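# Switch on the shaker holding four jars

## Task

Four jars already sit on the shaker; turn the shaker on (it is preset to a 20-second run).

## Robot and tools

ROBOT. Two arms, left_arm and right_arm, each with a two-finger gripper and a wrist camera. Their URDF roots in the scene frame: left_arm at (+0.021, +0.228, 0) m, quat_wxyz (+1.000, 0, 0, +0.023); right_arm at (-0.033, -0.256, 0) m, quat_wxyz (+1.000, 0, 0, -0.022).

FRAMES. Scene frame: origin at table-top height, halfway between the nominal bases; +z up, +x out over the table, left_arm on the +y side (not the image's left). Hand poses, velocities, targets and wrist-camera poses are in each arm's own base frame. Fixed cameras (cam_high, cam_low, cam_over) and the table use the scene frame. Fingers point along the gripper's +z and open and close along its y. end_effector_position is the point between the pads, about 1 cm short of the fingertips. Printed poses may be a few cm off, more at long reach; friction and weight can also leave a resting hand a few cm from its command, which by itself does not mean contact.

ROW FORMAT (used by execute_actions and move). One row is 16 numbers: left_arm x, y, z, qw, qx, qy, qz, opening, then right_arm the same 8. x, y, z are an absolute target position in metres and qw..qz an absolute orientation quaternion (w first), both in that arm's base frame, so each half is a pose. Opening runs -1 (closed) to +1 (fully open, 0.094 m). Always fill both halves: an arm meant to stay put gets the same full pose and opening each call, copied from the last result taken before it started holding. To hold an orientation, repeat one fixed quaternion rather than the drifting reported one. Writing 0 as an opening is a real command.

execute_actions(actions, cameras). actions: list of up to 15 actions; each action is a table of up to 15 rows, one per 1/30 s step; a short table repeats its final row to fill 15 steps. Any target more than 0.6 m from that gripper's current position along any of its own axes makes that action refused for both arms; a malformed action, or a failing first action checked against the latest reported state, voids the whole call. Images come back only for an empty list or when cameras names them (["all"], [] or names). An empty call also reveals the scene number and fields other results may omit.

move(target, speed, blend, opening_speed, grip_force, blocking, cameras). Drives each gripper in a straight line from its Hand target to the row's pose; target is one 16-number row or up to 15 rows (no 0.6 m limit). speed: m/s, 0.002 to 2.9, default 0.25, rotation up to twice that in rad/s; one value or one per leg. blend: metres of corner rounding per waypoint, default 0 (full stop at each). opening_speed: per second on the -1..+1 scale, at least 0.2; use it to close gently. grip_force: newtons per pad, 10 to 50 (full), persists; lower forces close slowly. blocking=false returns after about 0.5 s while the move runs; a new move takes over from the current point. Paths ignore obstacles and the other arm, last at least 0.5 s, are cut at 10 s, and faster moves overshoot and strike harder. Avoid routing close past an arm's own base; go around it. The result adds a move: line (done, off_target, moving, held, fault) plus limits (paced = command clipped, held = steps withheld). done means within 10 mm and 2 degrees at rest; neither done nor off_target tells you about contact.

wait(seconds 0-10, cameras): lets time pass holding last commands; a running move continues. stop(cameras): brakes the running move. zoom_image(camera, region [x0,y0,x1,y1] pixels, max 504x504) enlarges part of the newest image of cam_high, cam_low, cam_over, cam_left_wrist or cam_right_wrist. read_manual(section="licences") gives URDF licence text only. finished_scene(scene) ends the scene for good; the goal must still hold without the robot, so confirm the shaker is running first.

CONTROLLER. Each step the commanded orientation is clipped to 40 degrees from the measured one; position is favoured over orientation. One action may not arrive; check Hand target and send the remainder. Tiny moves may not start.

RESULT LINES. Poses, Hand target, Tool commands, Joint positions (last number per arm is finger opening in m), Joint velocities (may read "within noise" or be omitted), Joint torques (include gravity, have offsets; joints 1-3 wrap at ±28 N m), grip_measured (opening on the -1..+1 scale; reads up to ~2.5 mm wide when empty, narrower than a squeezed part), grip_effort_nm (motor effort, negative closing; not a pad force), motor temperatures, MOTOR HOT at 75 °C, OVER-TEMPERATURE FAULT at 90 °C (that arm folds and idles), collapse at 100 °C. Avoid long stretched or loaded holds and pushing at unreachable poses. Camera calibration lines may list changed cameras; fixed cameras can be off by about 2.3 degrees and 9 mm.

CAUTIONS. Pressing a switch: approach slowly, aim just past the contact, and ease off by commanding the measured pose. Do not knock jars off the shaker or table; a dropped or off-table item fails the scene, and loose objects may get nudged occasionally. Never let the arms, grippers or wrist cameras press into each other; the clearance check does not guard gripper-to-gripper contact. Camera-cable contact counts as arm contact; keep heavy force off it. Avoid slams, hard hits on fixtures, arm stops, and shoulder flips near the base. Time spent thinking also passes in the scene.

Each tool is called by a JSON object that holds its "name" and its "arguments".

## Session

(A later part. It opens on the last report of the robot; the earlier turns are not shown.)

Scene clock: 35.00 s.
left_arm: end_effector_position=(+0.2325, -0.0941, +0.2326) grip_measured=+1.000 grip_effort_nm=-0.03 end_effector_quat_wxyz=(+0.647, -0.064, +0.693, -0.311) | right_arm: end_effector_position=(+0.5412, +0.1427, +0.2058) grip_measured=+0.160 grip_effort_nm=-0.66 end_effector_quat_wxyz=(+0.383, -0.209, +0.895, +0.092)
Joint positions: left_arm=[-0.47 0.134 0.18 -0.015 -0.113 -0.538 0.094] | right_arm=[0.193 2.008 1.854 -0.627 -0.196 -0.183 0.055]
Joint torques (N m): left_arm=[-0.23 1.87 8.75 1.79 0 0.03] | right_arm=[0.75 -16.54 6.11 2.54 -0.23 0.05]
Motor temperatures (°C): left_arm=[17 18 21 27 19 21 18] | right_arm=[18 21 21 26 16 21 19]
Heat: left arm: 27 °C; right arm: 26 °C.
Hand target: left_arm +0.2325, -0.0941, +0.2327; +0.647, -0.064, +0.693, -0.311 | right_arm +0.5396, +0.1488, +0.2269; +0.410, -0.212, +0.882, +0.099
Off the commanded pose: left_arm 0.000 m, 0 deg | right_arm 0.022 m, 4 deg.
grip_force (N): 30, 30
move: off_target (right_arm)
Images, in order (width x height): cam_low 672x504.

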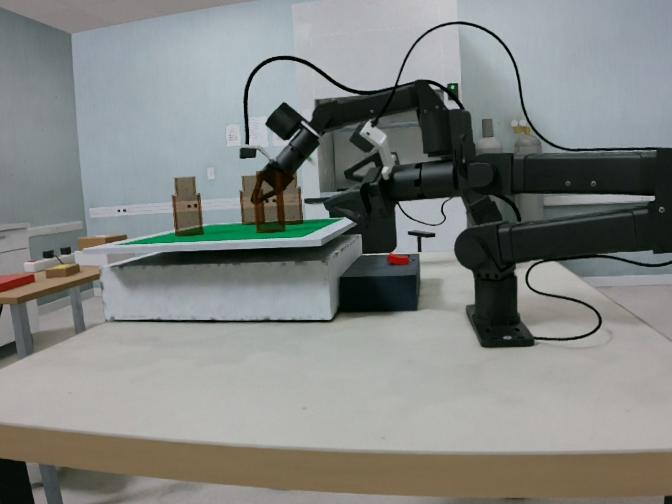

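{"name": "move", "arguments": {"target": [0.2325,-0.0941,0.2326,0.647,-0.064,0.693,-0.311,1, 0.54,0.149,0.223,0.4109,-0.2115,0.8813,0.0986,0.0], "speed": 0.03, "cameras": ["cam_low"]}}

{"name": "zoom_image", "arguments": {"camera": "cam_low", "region": [220, 150, 320, 250]}}

Scene clock: 36.33 s.
left_arm: end_effector_position=(+0.2325, -0.0941, +0.2326) grip_measured=+1.000 grip_effort_nm=-0.03 end_effector_quat_wxyz=(+0.647, -0.064, +0.693, -0.311) | right_arm: end_effector_position=(+0.5416, +0.1428, +0.2056) grip_measured=+0.160 grip_effort_nm=-0.66 end_effector_quat_wxyz=(+0.387, -0.209, +0.893, +0.092)
Joint positions: left_arm=[-0.47 0.134 0.18 -0.015 -0.113 -0.538 0.094] | right_arm=[0.193 2.001 1.838 -0.608 -0.196 -0.183 0.055]
Joint torques (N m): left_arm=[-0.14 1.87 8.7 1.79 0 0.02] | right_arm=[0.75 -16.05 5.97 2.54 -0.23 0.05]
Heat: left arm: 27 °C; right arm: 26 °C.
Hand target: left_arm +0.2325, -0.0941, +0.2327; +0.647, -0.064, +0.693, -0.311 | right_arm +0.5397, +0.1489, +0.2229; +0.410, -0.212, +0.882, +0.099
Off the commanded pose: left_arm 0.000 m, 0 deg | right_arm 0.019 m, 3 deg.
grip_force (N): 30, 30
move: off_target (right_arm)
Images, in order (width x height): cam_low 672x504.

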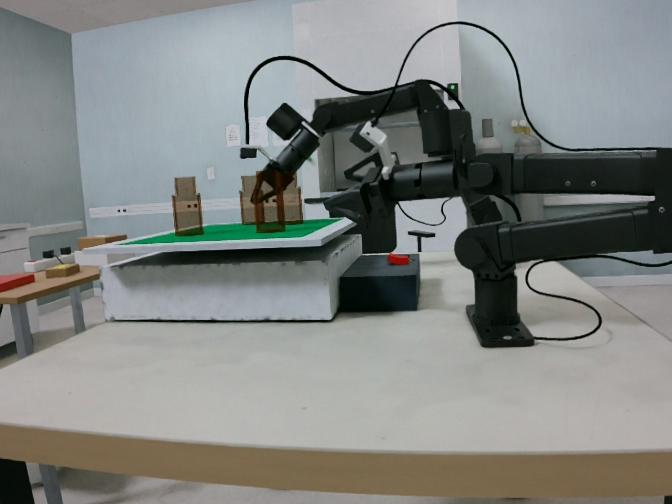

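Scaled by 5.040 from the camera's 672x504 image, which has a finer 960x720 frame.

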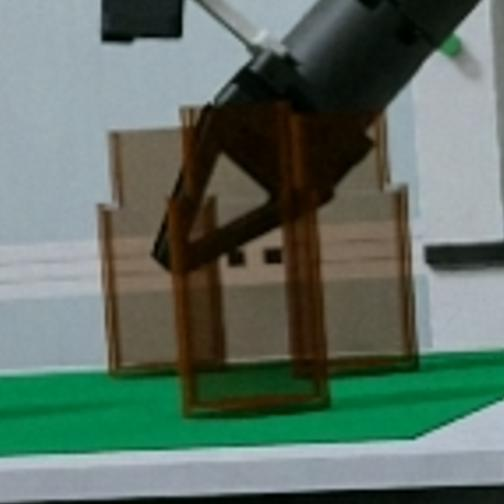

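{"name": "move", "arguments": {"target": [0.2325,-0.0941,0.2326,0.647,-0.064,0.693,-0.311,1, 0.54,0.149,0.223,0.4109,-0.2115,0.8813,0.0986,0.7], "opening_speed": 0.4, "cameras": ["cam_over","cam_low","cam_right_wrist"]}}

Scene clock: 38.80 s.
left_arm: end_effector_position=(+0.2325, -0.0941, +0.2326) grip_measured=+1.000 grip_effort_nm=-0.03 end_effector_quat_wxyz=(+0.647, -0.064, +0.693, -0.311) | right_arm: end_effector_position=(+0.5458, +0.1437, +0.2129) grip_measured=+0.698 grip_effort_nm=0.13 end_effector_quat_wxyz=(+0.401, -0.209, +0.887, +0.092)
Joint positions: left_arm=[-0.47 0.134 0.18 -0.015 -0.113 -0.538 0.094] | right_arm=[0.193 1.997 1.838 -0.58 -0.196 -0.183 0.08]
Joint torques (N m): left_arm=[-0.23 1.87 8.7 1.79 -0.03 0.02] | right_arm=[0.76 -15.54 6.08 2.26 -0.22 0.05]
Heat: left arm: 27 °C; right arm: 26 °C.
Hand target: left_arm +0.2325, -0.0941, +0.2327; +0.647, -0.064, +0.693, -0.311 | right_arm +0.5401, +0.1490, +0.2229; +0.411, -0.212, +0.881, +0.099
Off the commanded pose: left_arm 0.000 m, 0 deg | right_arm 0.013 m, 2 deg.
grip_force (N): 30, 30
move: off_target (right_arm)
camera_calibration:
cam_right_wrist: T_world_to_cam=[[0.444627, -0.894764, 0.0412758, -0.129894], [-0.878164, -0.444529, -0.1767, 0.595596], [0.176453, 0.0423185, -0.983399, 0.209865], [0, 0, 0, 1]] pos_world=[0.543754, 0.139654, 0.316984]
Images, in order (width x height): cam_low 672x504, cam_over 672x504, cam_right_wrist 672x504.

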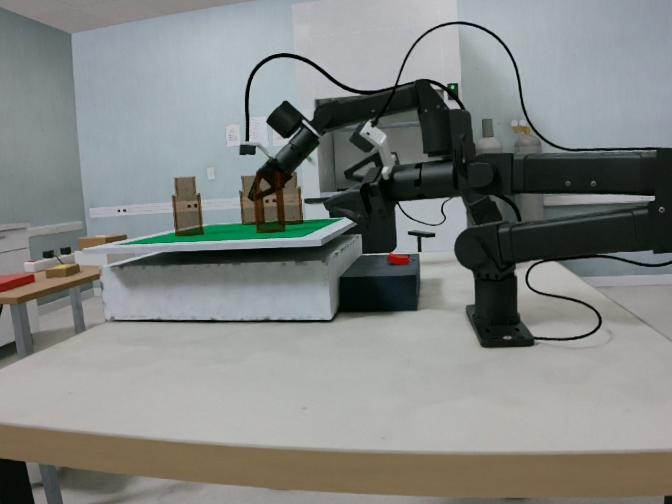

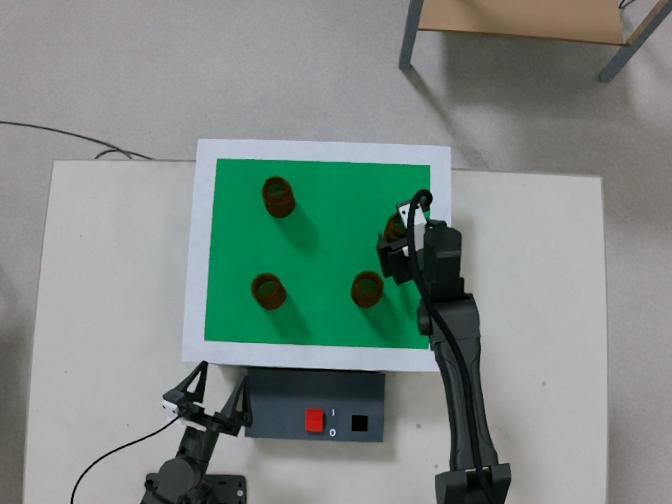

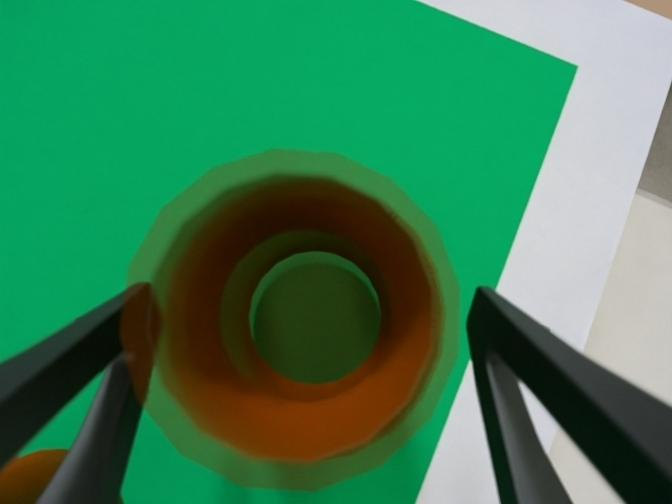

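{"name": "move", "arguments": {"target": [[0.2325,-0.0941,0.2326,0.647,-0.064,0.693,-0.311,1, 0.53,0.143,0.26,0.4109,-0.2115,0.8813,0.0986,0.7],[0.2325,-0.0941,0.2326,0.647,-0.064,0.693,-0.311,1, 0.5,0.12,0.34,0.4109,-0.2115,0.8813,0.0986,0.7],[0.2325,-0.0941,0.2326,0.647,-0.064,0.693,-0.311,1, 0.36,0.07,0.36,0.3736,-0.2,0.902,0.0828,0.7]], "speed": [0.06,0.1,0.15], "blend": [0.01,0.02,0], "cameras": ["cam_high","cam_over","cam_right_wrist"]}}

Scene clock: 42.93 s.
left_arm: end_effector_position=(+0.2325, -0.0941, +0.2326) grip_measured=+1.000 grip_effort_nm=-0.03 end_effector_quat_wxyz=(+0.647, -0.064, +0.693, -0.311) | right_arm: end_effector_position=(+0.3657, +0.0710, +0.3684) grip_measured=+0.698 grip_effort_nm=0.13 end_effector_quat_wxyz=(+0.388, -0.198, +0.897, +0.078)
Joint positions: left_arm=[-0.47 0.134 0.18 -0.015 -0.113 -0.538 0.094] | right_arm=[0.069 1.502 1.949 -1.234 -0.251 -0.263 0.08]
Joint torques (N m): left_arm=[-0.25 1.92 8.75 1.79 0 0.01] | right_arm=[-0.68 -6.41 4.46 1.8 -0.25 -0.11]
Heat: left arm: 28 °C; right arm: 26 °C.
Hand target: left_arm +0.2325, -0.0941, +0.2327; +0.647, -0.064, +0.693, -0.311 | right_arm +0.3601, +0.0701, +0.3602; +0.374, -0.200, +0.902, +0.083
Off the commanded pose: left_arm 0.000 m, 0 deg | right_arm 0.010 m, 2 deg.
grip_force (N): 30, 30
move: done
camera_calibration:
cam_right_wrist: T_world_to_cam=[[0.417921, -0.907133, 0.0495181, -0.113615], [-0.895983, -0.420569, -0.142603, 0.424948], [0.150185, 0.0152293, -0.988541, 0.411068], [0, 0, 0, 1]] pos_world=[0.366492, 0.0693954, 0.472582]
Images, in order (width x height): cam_high 672x504, cam_over 672x504, cam_right_wrist 672x504.

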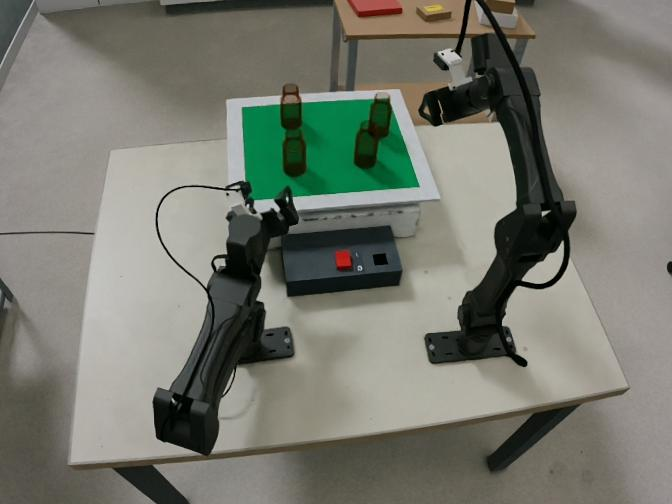

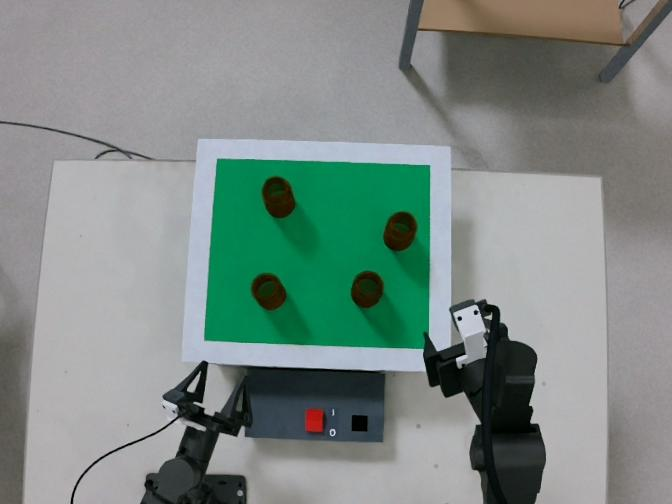

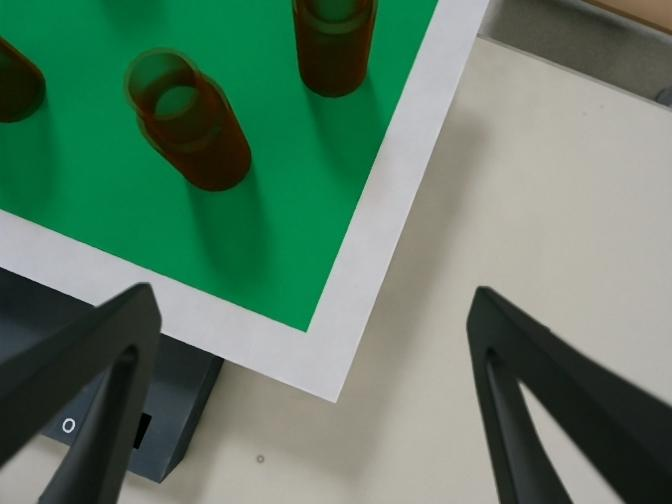

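{"name": "move", "arguments": {"target": [[0.2325,-0.0941,0.2326,0.647,-0.064,0.693,-0.311,1, 0.25,0.08,0.33,0.3736,-0.2,0.902,0.0828,-1],[0.24,0.06,0.26,0.707,0,0.707,0,1, 0.17,0.2,0.22,0.316,-0.3597,0.8684,0.1309,-1]], "speed": 0.15, "blend": [0.03,0], "cameras": ["cam_low","cam_over","cam_right_wrist"]}}

{"name": "zoom_image", "arguments": {"camera": "cam_low", "region": [330, 200, 450, 320]}}

Scene clock: 49.07 s.
left_arm: end_effector_position=(+0.2410, +0.0612, +0.2459) grip_measured=+1.000 grip_effort_nm=-0.03 end_effector_quat_wxyz=(+0.699, -0.012, +0.715, -0.008) | right_arm: end_effector_position=(+0.1706, +0.2000, +0.2260) grip_measured=-0.967 grip_effort_nm=-0.64 end_effector_quat_wxyz=(+0.318, -0.361, +0.867, +0.134)
Joint positions: left_arm=[0.769 0.309 0.282 -0.004 0.763 -0.007 0.094] | right_arm=[0.915 0.939 1.045 -0.976 0.079 0.098 0.002]
Joint torques (N m): left_arm=[0.75 1.87 11.62 1.67 0.17 0.08] | right_arm=[0.66 -1.37 5.41 2.06 0.09 0.06]
Heat: left arm: 28 °C; right arm: 26 °C.
Hand target: left_arm +0.2397, +0.0598, +0.2597; +0.707, +0.000, +0.707, +0.000 | right_arm +0.1700, +0.2000, +0.2200; +0.316, -0.360, +0.868, +0.131
Off the commanded pose: left_arm 0.014 m, 2 deg | right_arm 0.006 m, 0 deg.
grip_force (N): 30, 30
move: off_target (left_arm)
camera_calibration:
cam_right_wrist: T_world_to_cam=[[0.713942, -0.699421, 0.0331258, 0.00369147], [-0.698648, -0.71471, -0.0328719, 0.284474], [0.0466666, 0.00032533, -0.99891, 0.32069], [0, 0, 0, 1]] pos_world=[0.181146, 0.205794, 0.32957]
Images, in order (width x height): cam_low 672x504, cam_over 672x504, cam_right_wrist 672x504.

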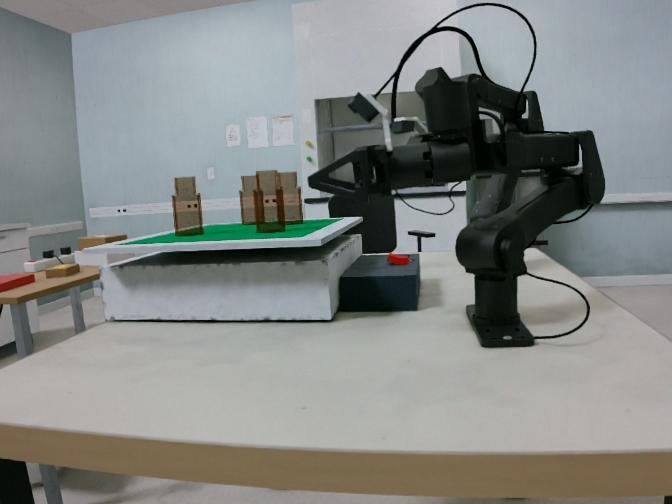

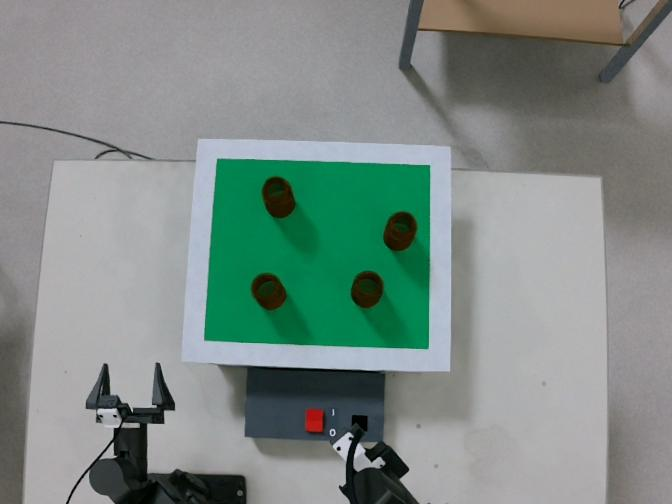

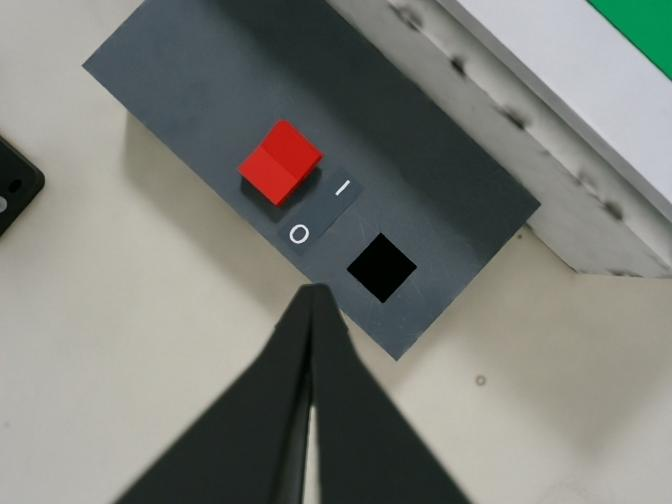

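Scaled by 4.200 from the camera's 672x504 image, which has a finer 960x720 frame.

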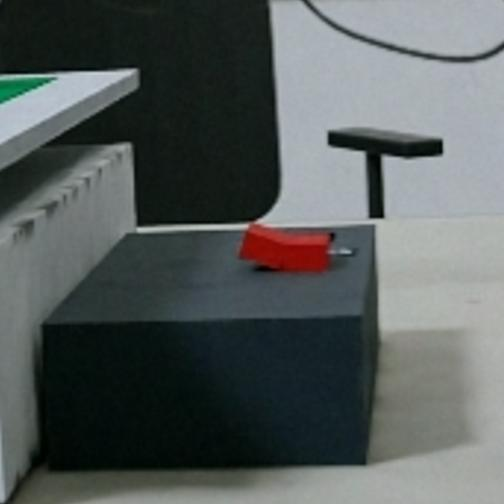

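{"name": "move", "arguments": {"target": [0.24,0.06,0.26,0.707,0,0.707,0,1, 0.2135,0.2575,0.113,0.316,-0.3597,0.8684,0.1309,-1], "speed": 0.12, "cameras": ["cam_low","cam_over","cam_right_wrist"]}}

{"name": "zoom_image", "arguments": {"camera": "cam_low", "region": [330, 200, 450, 320]}}

{"name": "zoom_image", "arguments": {"camera": "cam_over", "region": [260, 370, 400, 475]}}

Scene clock: 53.83 s.
left_arm: end_effector_position=(+0.2410, +0.0612, +0.2459) grip_measured=+1.000 grip_effort_nm=-0.03 end_effector_quat_wxyz=(+0.699, -0.012, +0.715, -0.008) | right_arm: end_effector_position=(+0.2158, +0.2589, +0.1200) grip_measured=-0.967 grip_effort_nm=-0.66 end_effector_quat_wxyz=(+0.319, -0.360, +0.866, +0.134)
Joint positions: left_arm=[0.769 0.309 0.282 -0.004 0.763 -0.006 0.094] | right_arm=[0.915 1.22 0.758 -0.406 0.079 0.099 0.002]
Joint torques (N m): left_arm=[0.64 1.83 11.67 1.65 0.19 0.07] | right_arm=[0.68 -3.97 5.78 2.1 0.09 0.05]
Heat: left arm: 27 °C; right arm: 26 °C.
Hand target: left_arm +0.2397, +0.0598, +0.2597; +0.707, +0.000, +0.707, +0.000 | right_arm +0.2135, +0.2574, +0.1132; +0.316, -0.360, +0.868, +0.131
Off the commanded pose: left_arm 0.014 m, 2 deg | right_arm 0.008 m, 1 deg.
grip_force (N): 30, 30
move: off_target (left_arm)
camera_calibration:
cam_right_wrist: T_world_to_cam=[[0.713493, -0.699916, 0.032342, 0.0163969], [-0.699054, -0.714222, -0.034797, 0.354767], [0.0474543, 0.00221865, -0.998871, 0.21199], [0, 0, 0, 1]] pos_world=[0.226242, 0.264389, 0.223565]
Images, in order (width x height): cam_low 672x504, cam_over 672x504, cam_right_wrist 672x504.

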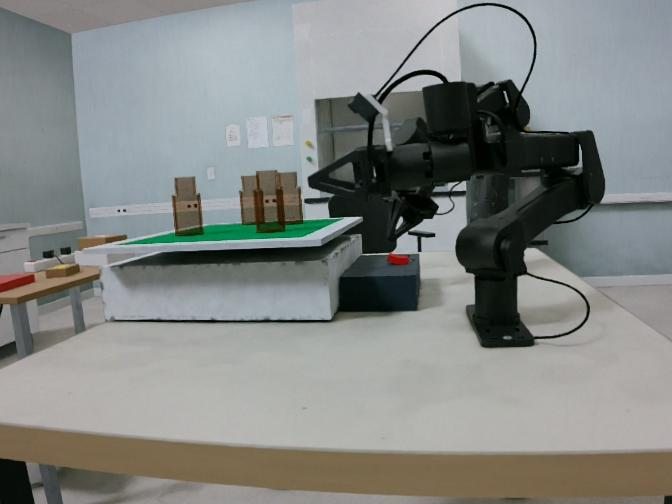

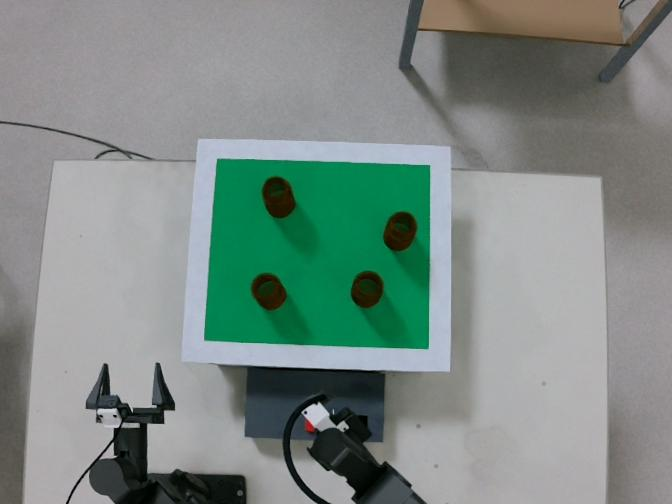

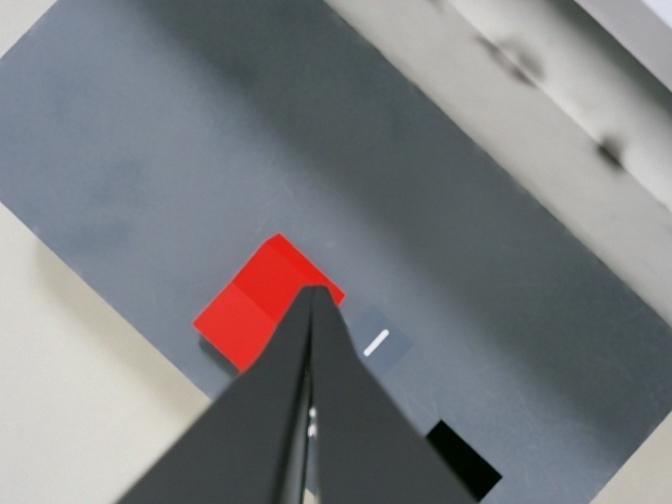

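Scaled by 4.200 from the camera's 672x504 image, which has a finer 960x720 frame.

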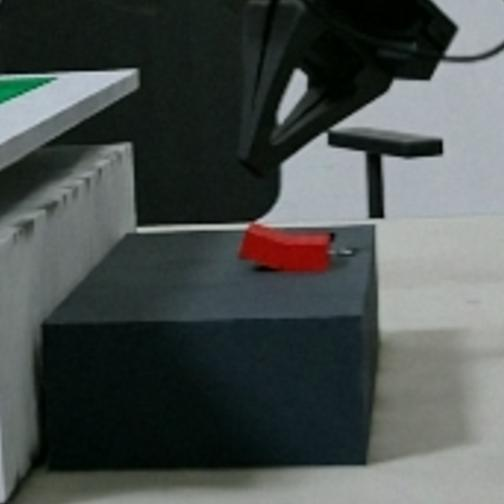

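Scaled by 3.600 from the camera's 672x504 image, which has a finer 960x720 frame.

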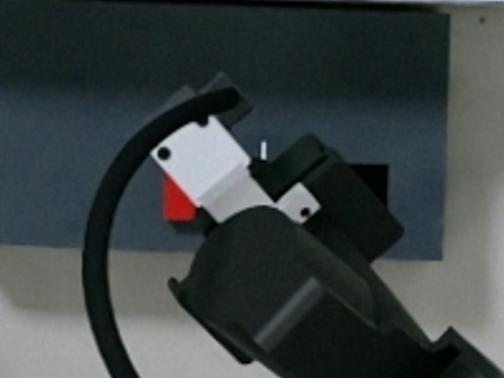

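{"name": "move", "arguments": {"target": [[0.24,0.06,0.26,0.707,0,0.707,0,1, 0.2135,0.2615,0.105,0.316,-0.3597,0.8684,0.1309,-1],[0.24,0.06,0.26,0.707,0,0.707,0,1, 0.2135,0.2615,0.082,0.316,-0.3597,0.8684,0.1309,-1]], "speed": 0.05, "blend": [0.003,0], "cameras": ["cam_low","cam_right_wrist"]}}

{"name": "zoom_image", "arguments": {"camera": "cam_low", "region": [330, 200, 450, 320]}}

Scene clock: 56.70 s.
left_arm: end_effector_position=(+0.2410, +0.0612, +0.2459) grip_measured=+1.000 grip_effort_nm=-0.03 end_effector_quat_wxyz=(+0.699, -0.012, +0.715, -0.008) | right_arm: end_effector_position=(+0.2185, +0.2653, +0.0958) grip_measured=-0.967 grip_effort_nm=-0.66 end_effector_quat_wxyz=(+0.328, -0.358, +0.863, +0.138)
Joint positions: left_arm=[0.769 0.309 0.282 -0.004 0.763 -0.006 0.094] | right_arm=[0.926 1.268 0.674 -0.252 0.09 0.106 0.002]
Joint torques (N m): left_arm=[0.76 1.92 11.7 1.67 0.2 0.07] | right_arm=[0.72 -3.32 5.07 2.05 0.06 0.06]
Heat: left arm: 27 °C; right arm: 26 °C.
Hand target: left_arm +0.2397, +0.0598, +0.2597; +0.707, +0.000, +0.707, +0.000 | right_arm +0.2133, +0.2612, +0.0824; +0.316, -0.360, +0.868, +0.131
Off the commanded pose: left_arm 0.014 m, 2 deg | right_arm 0.015 m, 2 deg.
grip_force (N): 30, 30
move: off_target (left_arm, right_arm)
camera_calibration:
cam_right_wrist: T_world_to_cam=[[0.711701, -0.70174, 0.0322941, 0.0206586], [-0.699631, -0.712201, -0.0573214, 0.362143], [0.0632246, 0.0182017, -0.997833, 0.179907], [0, 0, 0, 1]] pos_world=[0.22729, 0.269141, 0.199609]
Images, in order (width x height): cam_low 672x504, cam_right_wrist 672x504.

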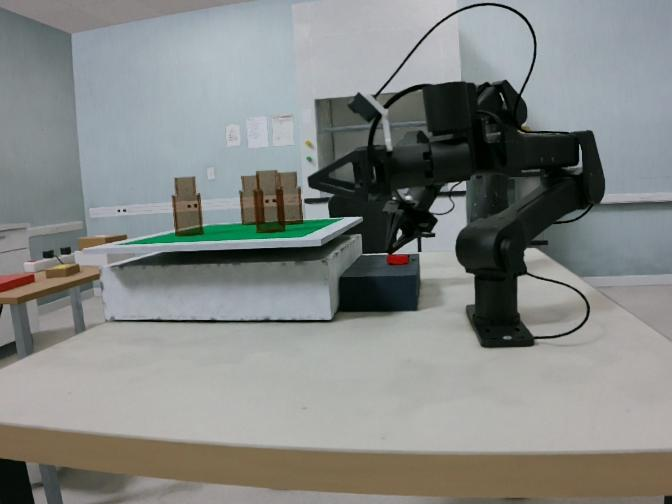

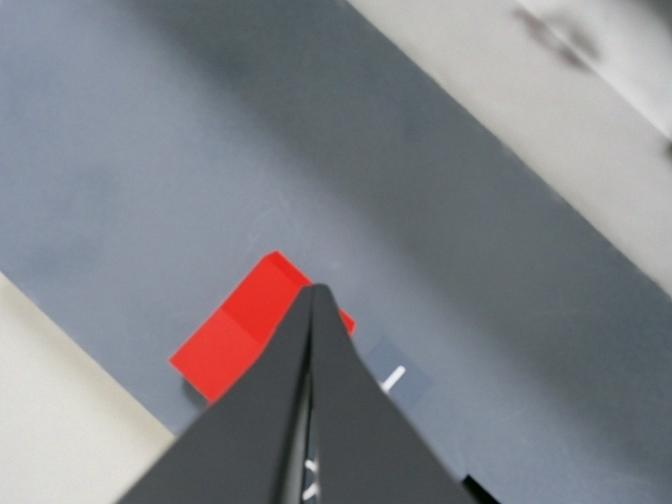

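Scaled by 4.200 from the camera's 672x504 image, which has a finer 960x720 frame.

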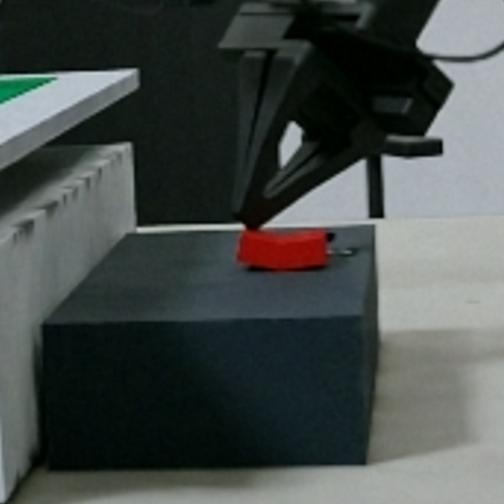

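{"name": "move", "arguments": {"target": [0.24,0.06,0.26,0.707,0,0.707,0,1, 0.213,0.2615,0.07,0.316,-0.3597,0.8684,0.1309,-1], "speed": 0.03, "cameras": ["cam_low","cam_right_wrist"]}}

{"name": "zoom_image", "arguments": {"camera": "cam_low", "region": [330, 200, 450, 320]}}

Scene clock: 58.20 s.
left_arm: end_effector_position=(+0.2410, +0.0612, +0.2459) grip_measured=+1.000 grip_effort_nm=-0.03 end_effector_quat_wxyz=(+0.699, -0.012, +0.715, -0.008) | right_arm: end_effector_position=(+0.2228, +0.2689, +0.0910) grip_measured=-0.967 grip_effort_nm=-0.66 end_effector_quat_wxyz=(+0.342, -0.353, +0.859, +0.143)
Joint positions: left_arm=[0.769 0.309 0.282 -0.004 0.763 -0.006 0.094] | right_arm=[0.926 1.285 0.642 -0.172 0.097 0.107 0.002]
Joint torques (N m): left_arm=[0.73 1.88 11.66 1.65 0.19 0.09] | right_arm=[0.85 -3.06 4.68 1.86 0 0.05]
Heat: left arm: 27 °C; right arm: 26 °C.
Hand target: left_arm +0.2397, +0.0598, +0.2597; +0.707, +0.000, +0.707, +0.000 | right_arm +0.2128, +0.2610, +0.0706; +0.316, -0.360, +0.868, +0.131
Off the commanded pose: left_arm 0.014 m, 2 deg | right_arm 0.024 m, 4 deg.
grip_force (N): 30, 30
move: off_target (left_arm, right_arm)
camera_calibration:
cam_right_wrist: T_world_to_cam=[[0.70692, -0.706542, 0.0325927, 0.0225769], [-0.702091, -0.706554, -0.0885994, 0.369317], [0.0856277, 0.0397496, -0.995534, 0.163774], [0, 0, 0, 1]] pos_world=[0.22931, 0.270384, 0.195028]
Images, in order (width x height): cam_low 672x504, cam_right_wrist 672x504.

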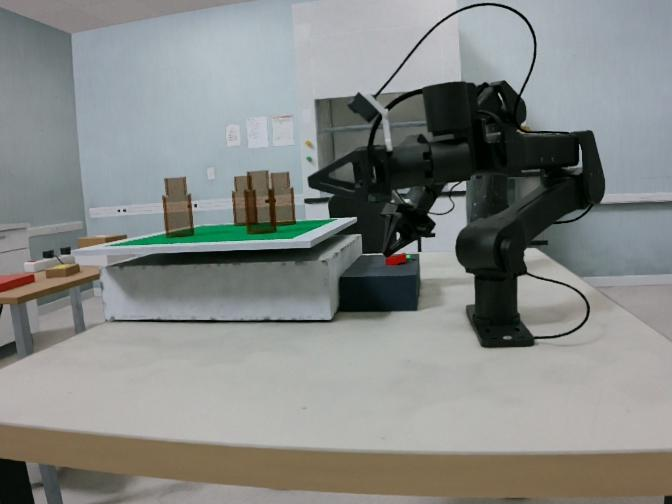

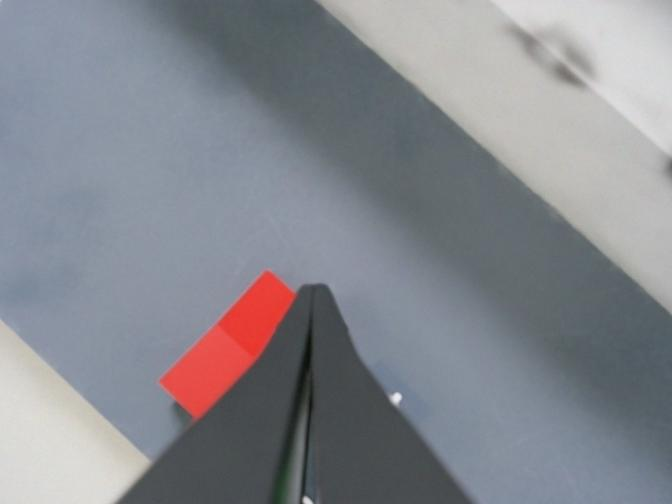

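Scaled by 4.200 from the camera's 672x504 image, which has a finer 960x720 frame.

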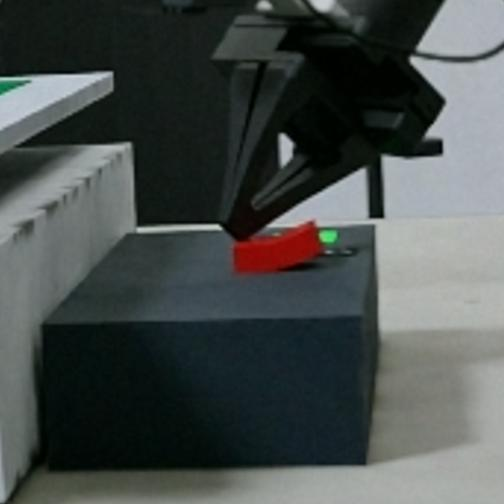

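{"name": "move", "arguments": {"target": [0.24,0.06,0.26,0.707,0,0.707,0,1, 0.19,0.2,0.22,0.316,-0.3597,0.8684,0.1309,-1], "speed": 0.1, "cameras": ["cam_high","cam_over"]}}

{"name": "wait", "arguments": {"seconds": 8, "cameras": ["cam_high","cam_over"]}}

{"name": "wait", "arguments": {"seconds": 9, "cameras": ["cam_high","cam_over","cam_low"]}}

Scene clock: 61.23 s.
left_arm: end_effector_position=(+0.2410, +0.0612, +0.2459) grip_measured=+1.000 grip_effort_nm=-0.03 end_effector_quat_wxyz=(+0.699, -0.012, +0.715, -0.008) | right_arm: end_effector_position=(+0.1897, +0.2012, +0.2084) grip_measured=-0.967 grip_effort_nm=-0.66 end_effector_quat_wxyz=(+0.308, -0.360, +0.872, +0.127)
Joint positions: left_arm=[0.769 0.309 0.282 -0.004 0.763 -0.006 0.094] | right_arm=[0.831 0.992 1.008 -0.91 0.031 0.037 0.002]
Joint torques (N m): left_arm=[0.68 1.84 11.66 1.67 0.18 0.05] | right_arm=[-0.72 -2.58 10.28 1.66 -0.08 -0.11]
Heat: left arm: 27 °C; right arm: 26 °C.
Hand target: left_arm +0.2397, +0.0598, +0.2597; +0.707, +0.000, +0.707, +0.000 | right_arm +0.1899, +0.2000, +0.2198; +0.316, -0.360, +0.868, +0.131
Off the commanded pose: left_arm 0.014 m, 2 deg | right_arm 0.012 m, 1 deg.
grip_force (N): 30, 30
move: off_target (left_arm, right_arm)
Images, in order (width x height): cam_high 672x504, cam_over 672x504.

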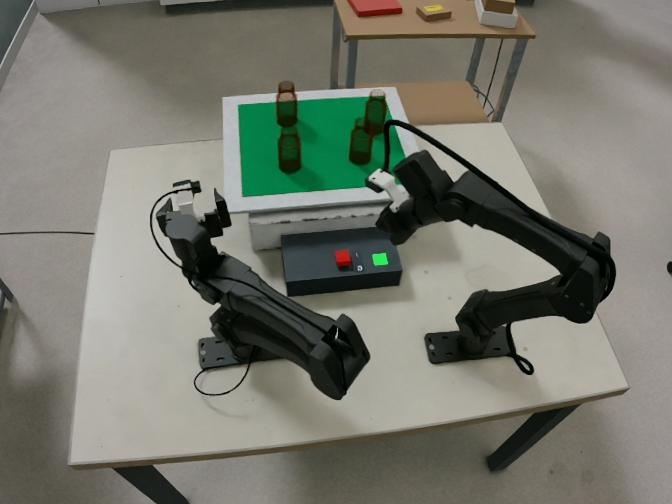

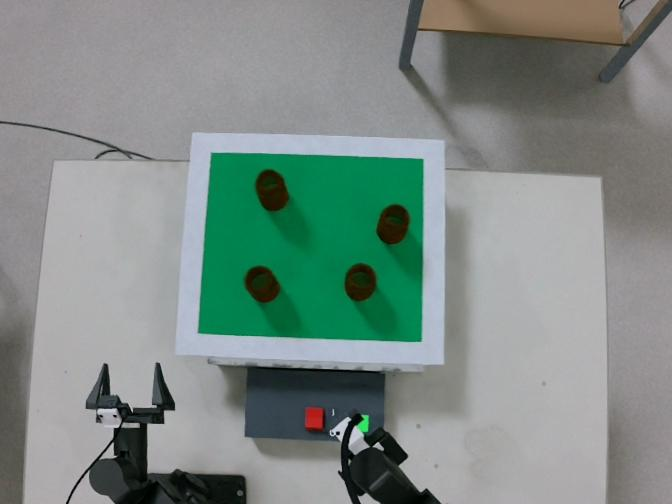

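Scene clock: 69.23 s.
left_arm: end_effector_position=(+0.2410, +0.0612, +0.2459) grip_measured=+1.000 grip_effort_nm=-0.03 end_effector_quat_wxyz=(+0.699, -0.012, +0.715, -0.008) | right_arm: end_effector_position=(+0.1896, +0.2011, +0.2083) grip_measured=-0.967 grip_effort_nm=-0.66 end_effector_quat_wxyz=(+0.307, -0.360, +0.872, +0.127)
Joint positions: left_arm=[0.769 0.309 0.282 -0.004 0.763 -0.006 0.094] | right_arm=[0.831 0.992 1.008 -0.91 0.031 0.037 0.002]
Joint torques (N m): left_arm=[0.58 1.81 11.67 1.67 0.18 0.07] | right_arm=[-0.73 -2.58 10.28 1.67 -0.09 -0.11]
Heat: left arm: 27 °C; right arm: 25 °C.
Hand target: left_arm +0.2397, +0.0598, +0.2597; +0.707, +0.000, +0.707, +0.000 | right_arm +0.1899, +0.2000, +0.2198; +0.316, -0.360, +0.868, +0.131
Tool commands: left_gripper/opening=+1.0 right_gripper/opening=-1.0
Off the commanded pose: left_arm 0.014 m, 2 deg | right_arm 0.012 m, 1 deg.
grip_force (N): 30, 30
wait: 8.00 s; at rest by 0.17 s
Images, in order (width x height): cam_high 672x504, cam_over 672x504.

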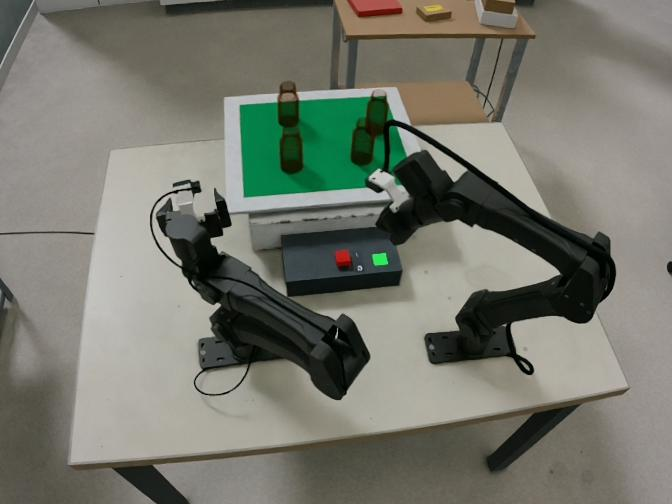

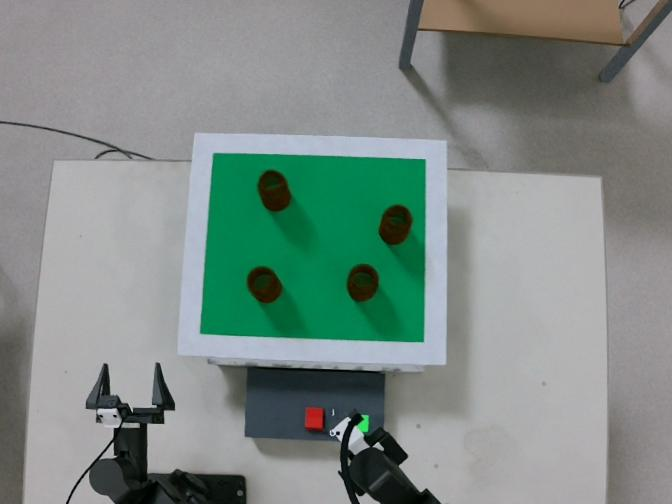

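Scene clock: 78.23 s.
left_arm: end_effector_position=(+0.2410, +0.0612, +0.2459) grip_measured=+1.000 grip_effort_nm=-0.03 end_effector_quat_wxyz=(+0.699, -0.012, +0.715, -0.008) | right_arm: end_effector_position=(+0.1896, +0.2011, +0.2083) grip_measured=-0.967 grip_effort_nm=-0.66 end_effector_quat_wxyz=(+0.307, -0.360, +0.872, +0.127)
Joint positions: left_arm=[0.769 0.309 0.282 -0.004 0.763 -0.006 0.094] | right_arm=[0.831 0.992 1.008 -0.91 0.031 0.037 0.002]
Joint torques (N m): left_arm=[0.66 1.87 11.69 1.66 0.21 0.06] | right_arm=[-0.73 -2.58 10.28 1.67 -0.08 -0.11]
Heat: left arm: 27 °C; right arm: 25 °C.
Hand target: left_arm +0.2397, +0.0598, +0.2597; +0.707, +0.000, +0.707, +0.000 | right_arm +0.1899, +0.2000, +0.2198; +0.316, -0.360, +0.868, +0.131
Tool commands: left_gripper/opening=+1.0 right_gripper/opening=-1.0
Off the commanded pose: left_arm 0.014 m, 2 deg | right_arm 0.012 m, 1 deg.
grip_force (N): 30, 30
wait: 9.00 s; at rest by 0.17 s
Images, in order (width x height): cam_high 672x504, cam_low 672x504, cam_over 672x504.

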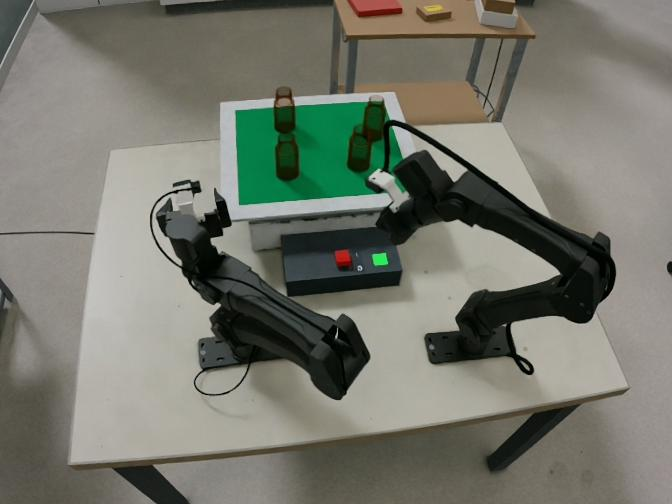

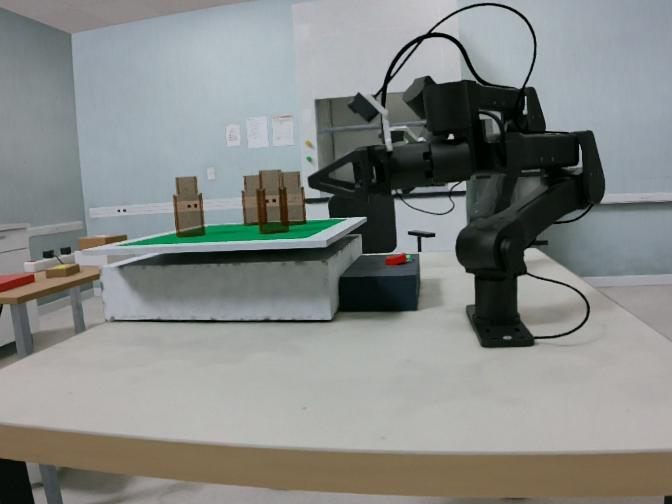

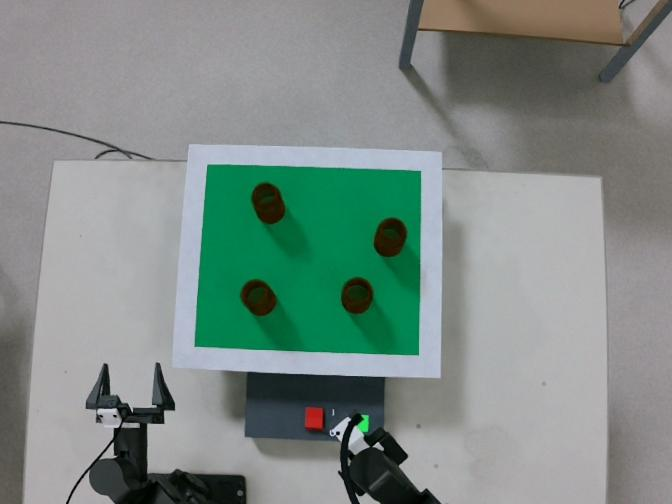

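{"name": "wait", "arguments": {"seconds": 3, "cameras": ["cam_over","cam_low"]}}

Scene clock: 81.47 s.
left_arm: end_effector_position=(+0.2410, +0.0612, +0.2459) grip_measured=+1.000 grip_effort_nm=-0.03 end_effector_quat_wxyz=(+0.699, -0.012, +0.715, -0.008) | right_arm: end_effector_position=(+0.1896, +0.2011, +0.2083) grip_measured=-0.967 grip_effort_nm=-0.66 end_effector_quat_wxyz=(+0.307, -0.360, +0.872, +0.127)
Joint positions: left_arm=[0.769 0.309 0.282 -0.004 0.763 -0.006 0.094] | right_arm=[0.831 0.992 1.008 -0.91 0.031 0.037 0.002]
Joint torques (N m): left_arm=[0.64 1.8 11.6 1.65 0.19 0.09] | right_arm=[-0.73 -2.58 10.28 1.67 -0.08 -0.11]
Heat: left arm: 26 °C; right arm: 25 °C.
Hand target: left_arm +0.2397, +0.0598, +0.2597; +0.707, +0.000, +0.707, +0.000 | right_arm +0.1899, +0.2000, +0.2198; +0.316, -0.360, +0.868, +0.131
Tool commands: left_gripper/opening=+1.0 right_gripper/opening=-1.0
Off the commanded pose: left_arm 0.014 m, 2 deg | right_arm 0.012 m, 1 deg.
grip_force (N): 30, 30
wait: 3.00 s; at rest from the start
Images, in order (width x height): cam_low 672x504, cam_over 672x504.

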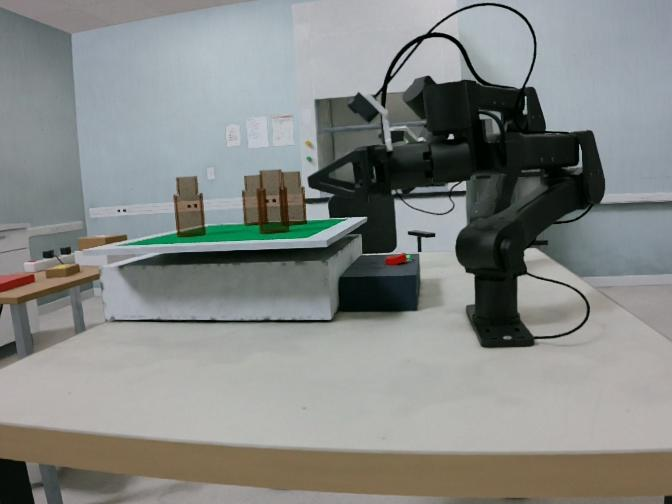

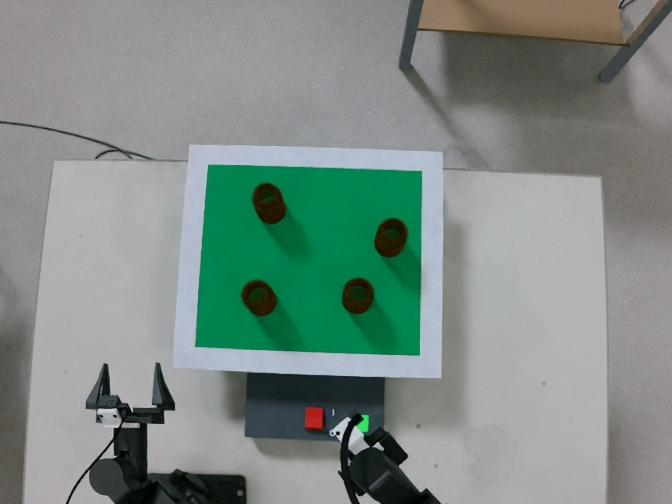

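{"name": "wait", "arguments": {"seconds": 1.3, "cameras": ["cam_over"]}}

{"name": "zoom_image", "arguments": {"camera": "cam_over", "region": [170, 130, 460, 450]}}

Scene clock: 83.13 s.
left_arm: end_effector_position=(+0.2410, +0.0612, +0.2459) grip_measured=+1.000 grip_effort_nm=-0.03 end_effector_quat_wxyz=(+0.699, -0.012, +0.715, -0.008) | right_arm: end_effector_position=(+0.1896, +0.2011, +0.2083) grip_measured=-0.967 grip_effort_nm=-0.66 end_effector_quat_wxyz=(+0.307, -0.360, +0.872, +0.127)
Joint positions: left_arm=[0.769 0.309 0.282 -0.004 0.763 -0.006 0.094] | right_arm=[0.831 0.992 1.008 -0.91 0.031 0.037 0.002]
Joint torques (N m): left_arm=[0.73 1.83 11.6 1.68 0.2 0.07] | right_arm=[-0.73 -2.56 10.28 1.68 -0.08 -0.11]
Heat: left arm: 26 °C; right arm: 25 °C.
Hand target: left_arm +0.2397, +0.0598, +0.2597; +0.707, +0.000, +0.707, +0.000 | right_arm +0.1899, +0.2000, +0.2198; +0.316, -0.360, +0.868, +0.131
Tool commands: left_gripper/opening=+1.0 right_gripper/opening=-1.0
Off the commanded pose: left_arm 0.014 m, 2 deg | right_arm 0.012 m, 1 deg.
grip_force (N): 30, 30
wait: 1.30 s; at rest from the start
Images, in order (width x height): cam_over 672x504.

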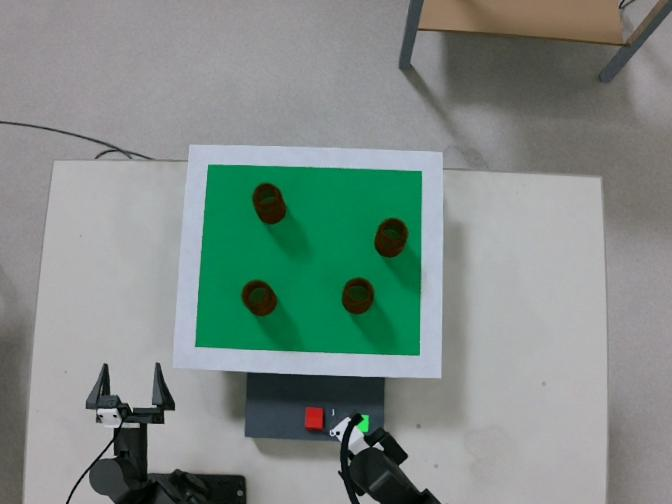

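Scaled by 1.575 from the camera's 672x504 image, which has a finer 960x720 frame.

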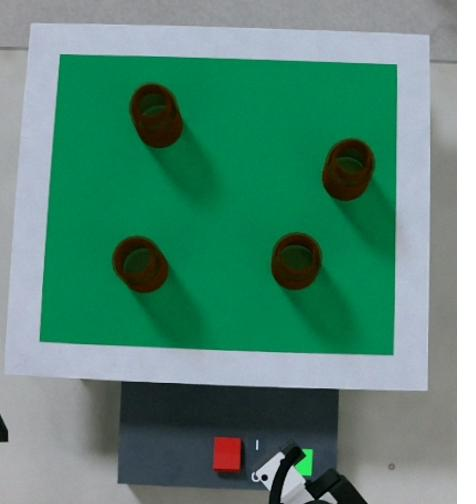

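Stopped; all jars upright and on the mat.

{"name": "finished_scene", "arguments": {"scene": 1}}

The scene is finished: the task was done.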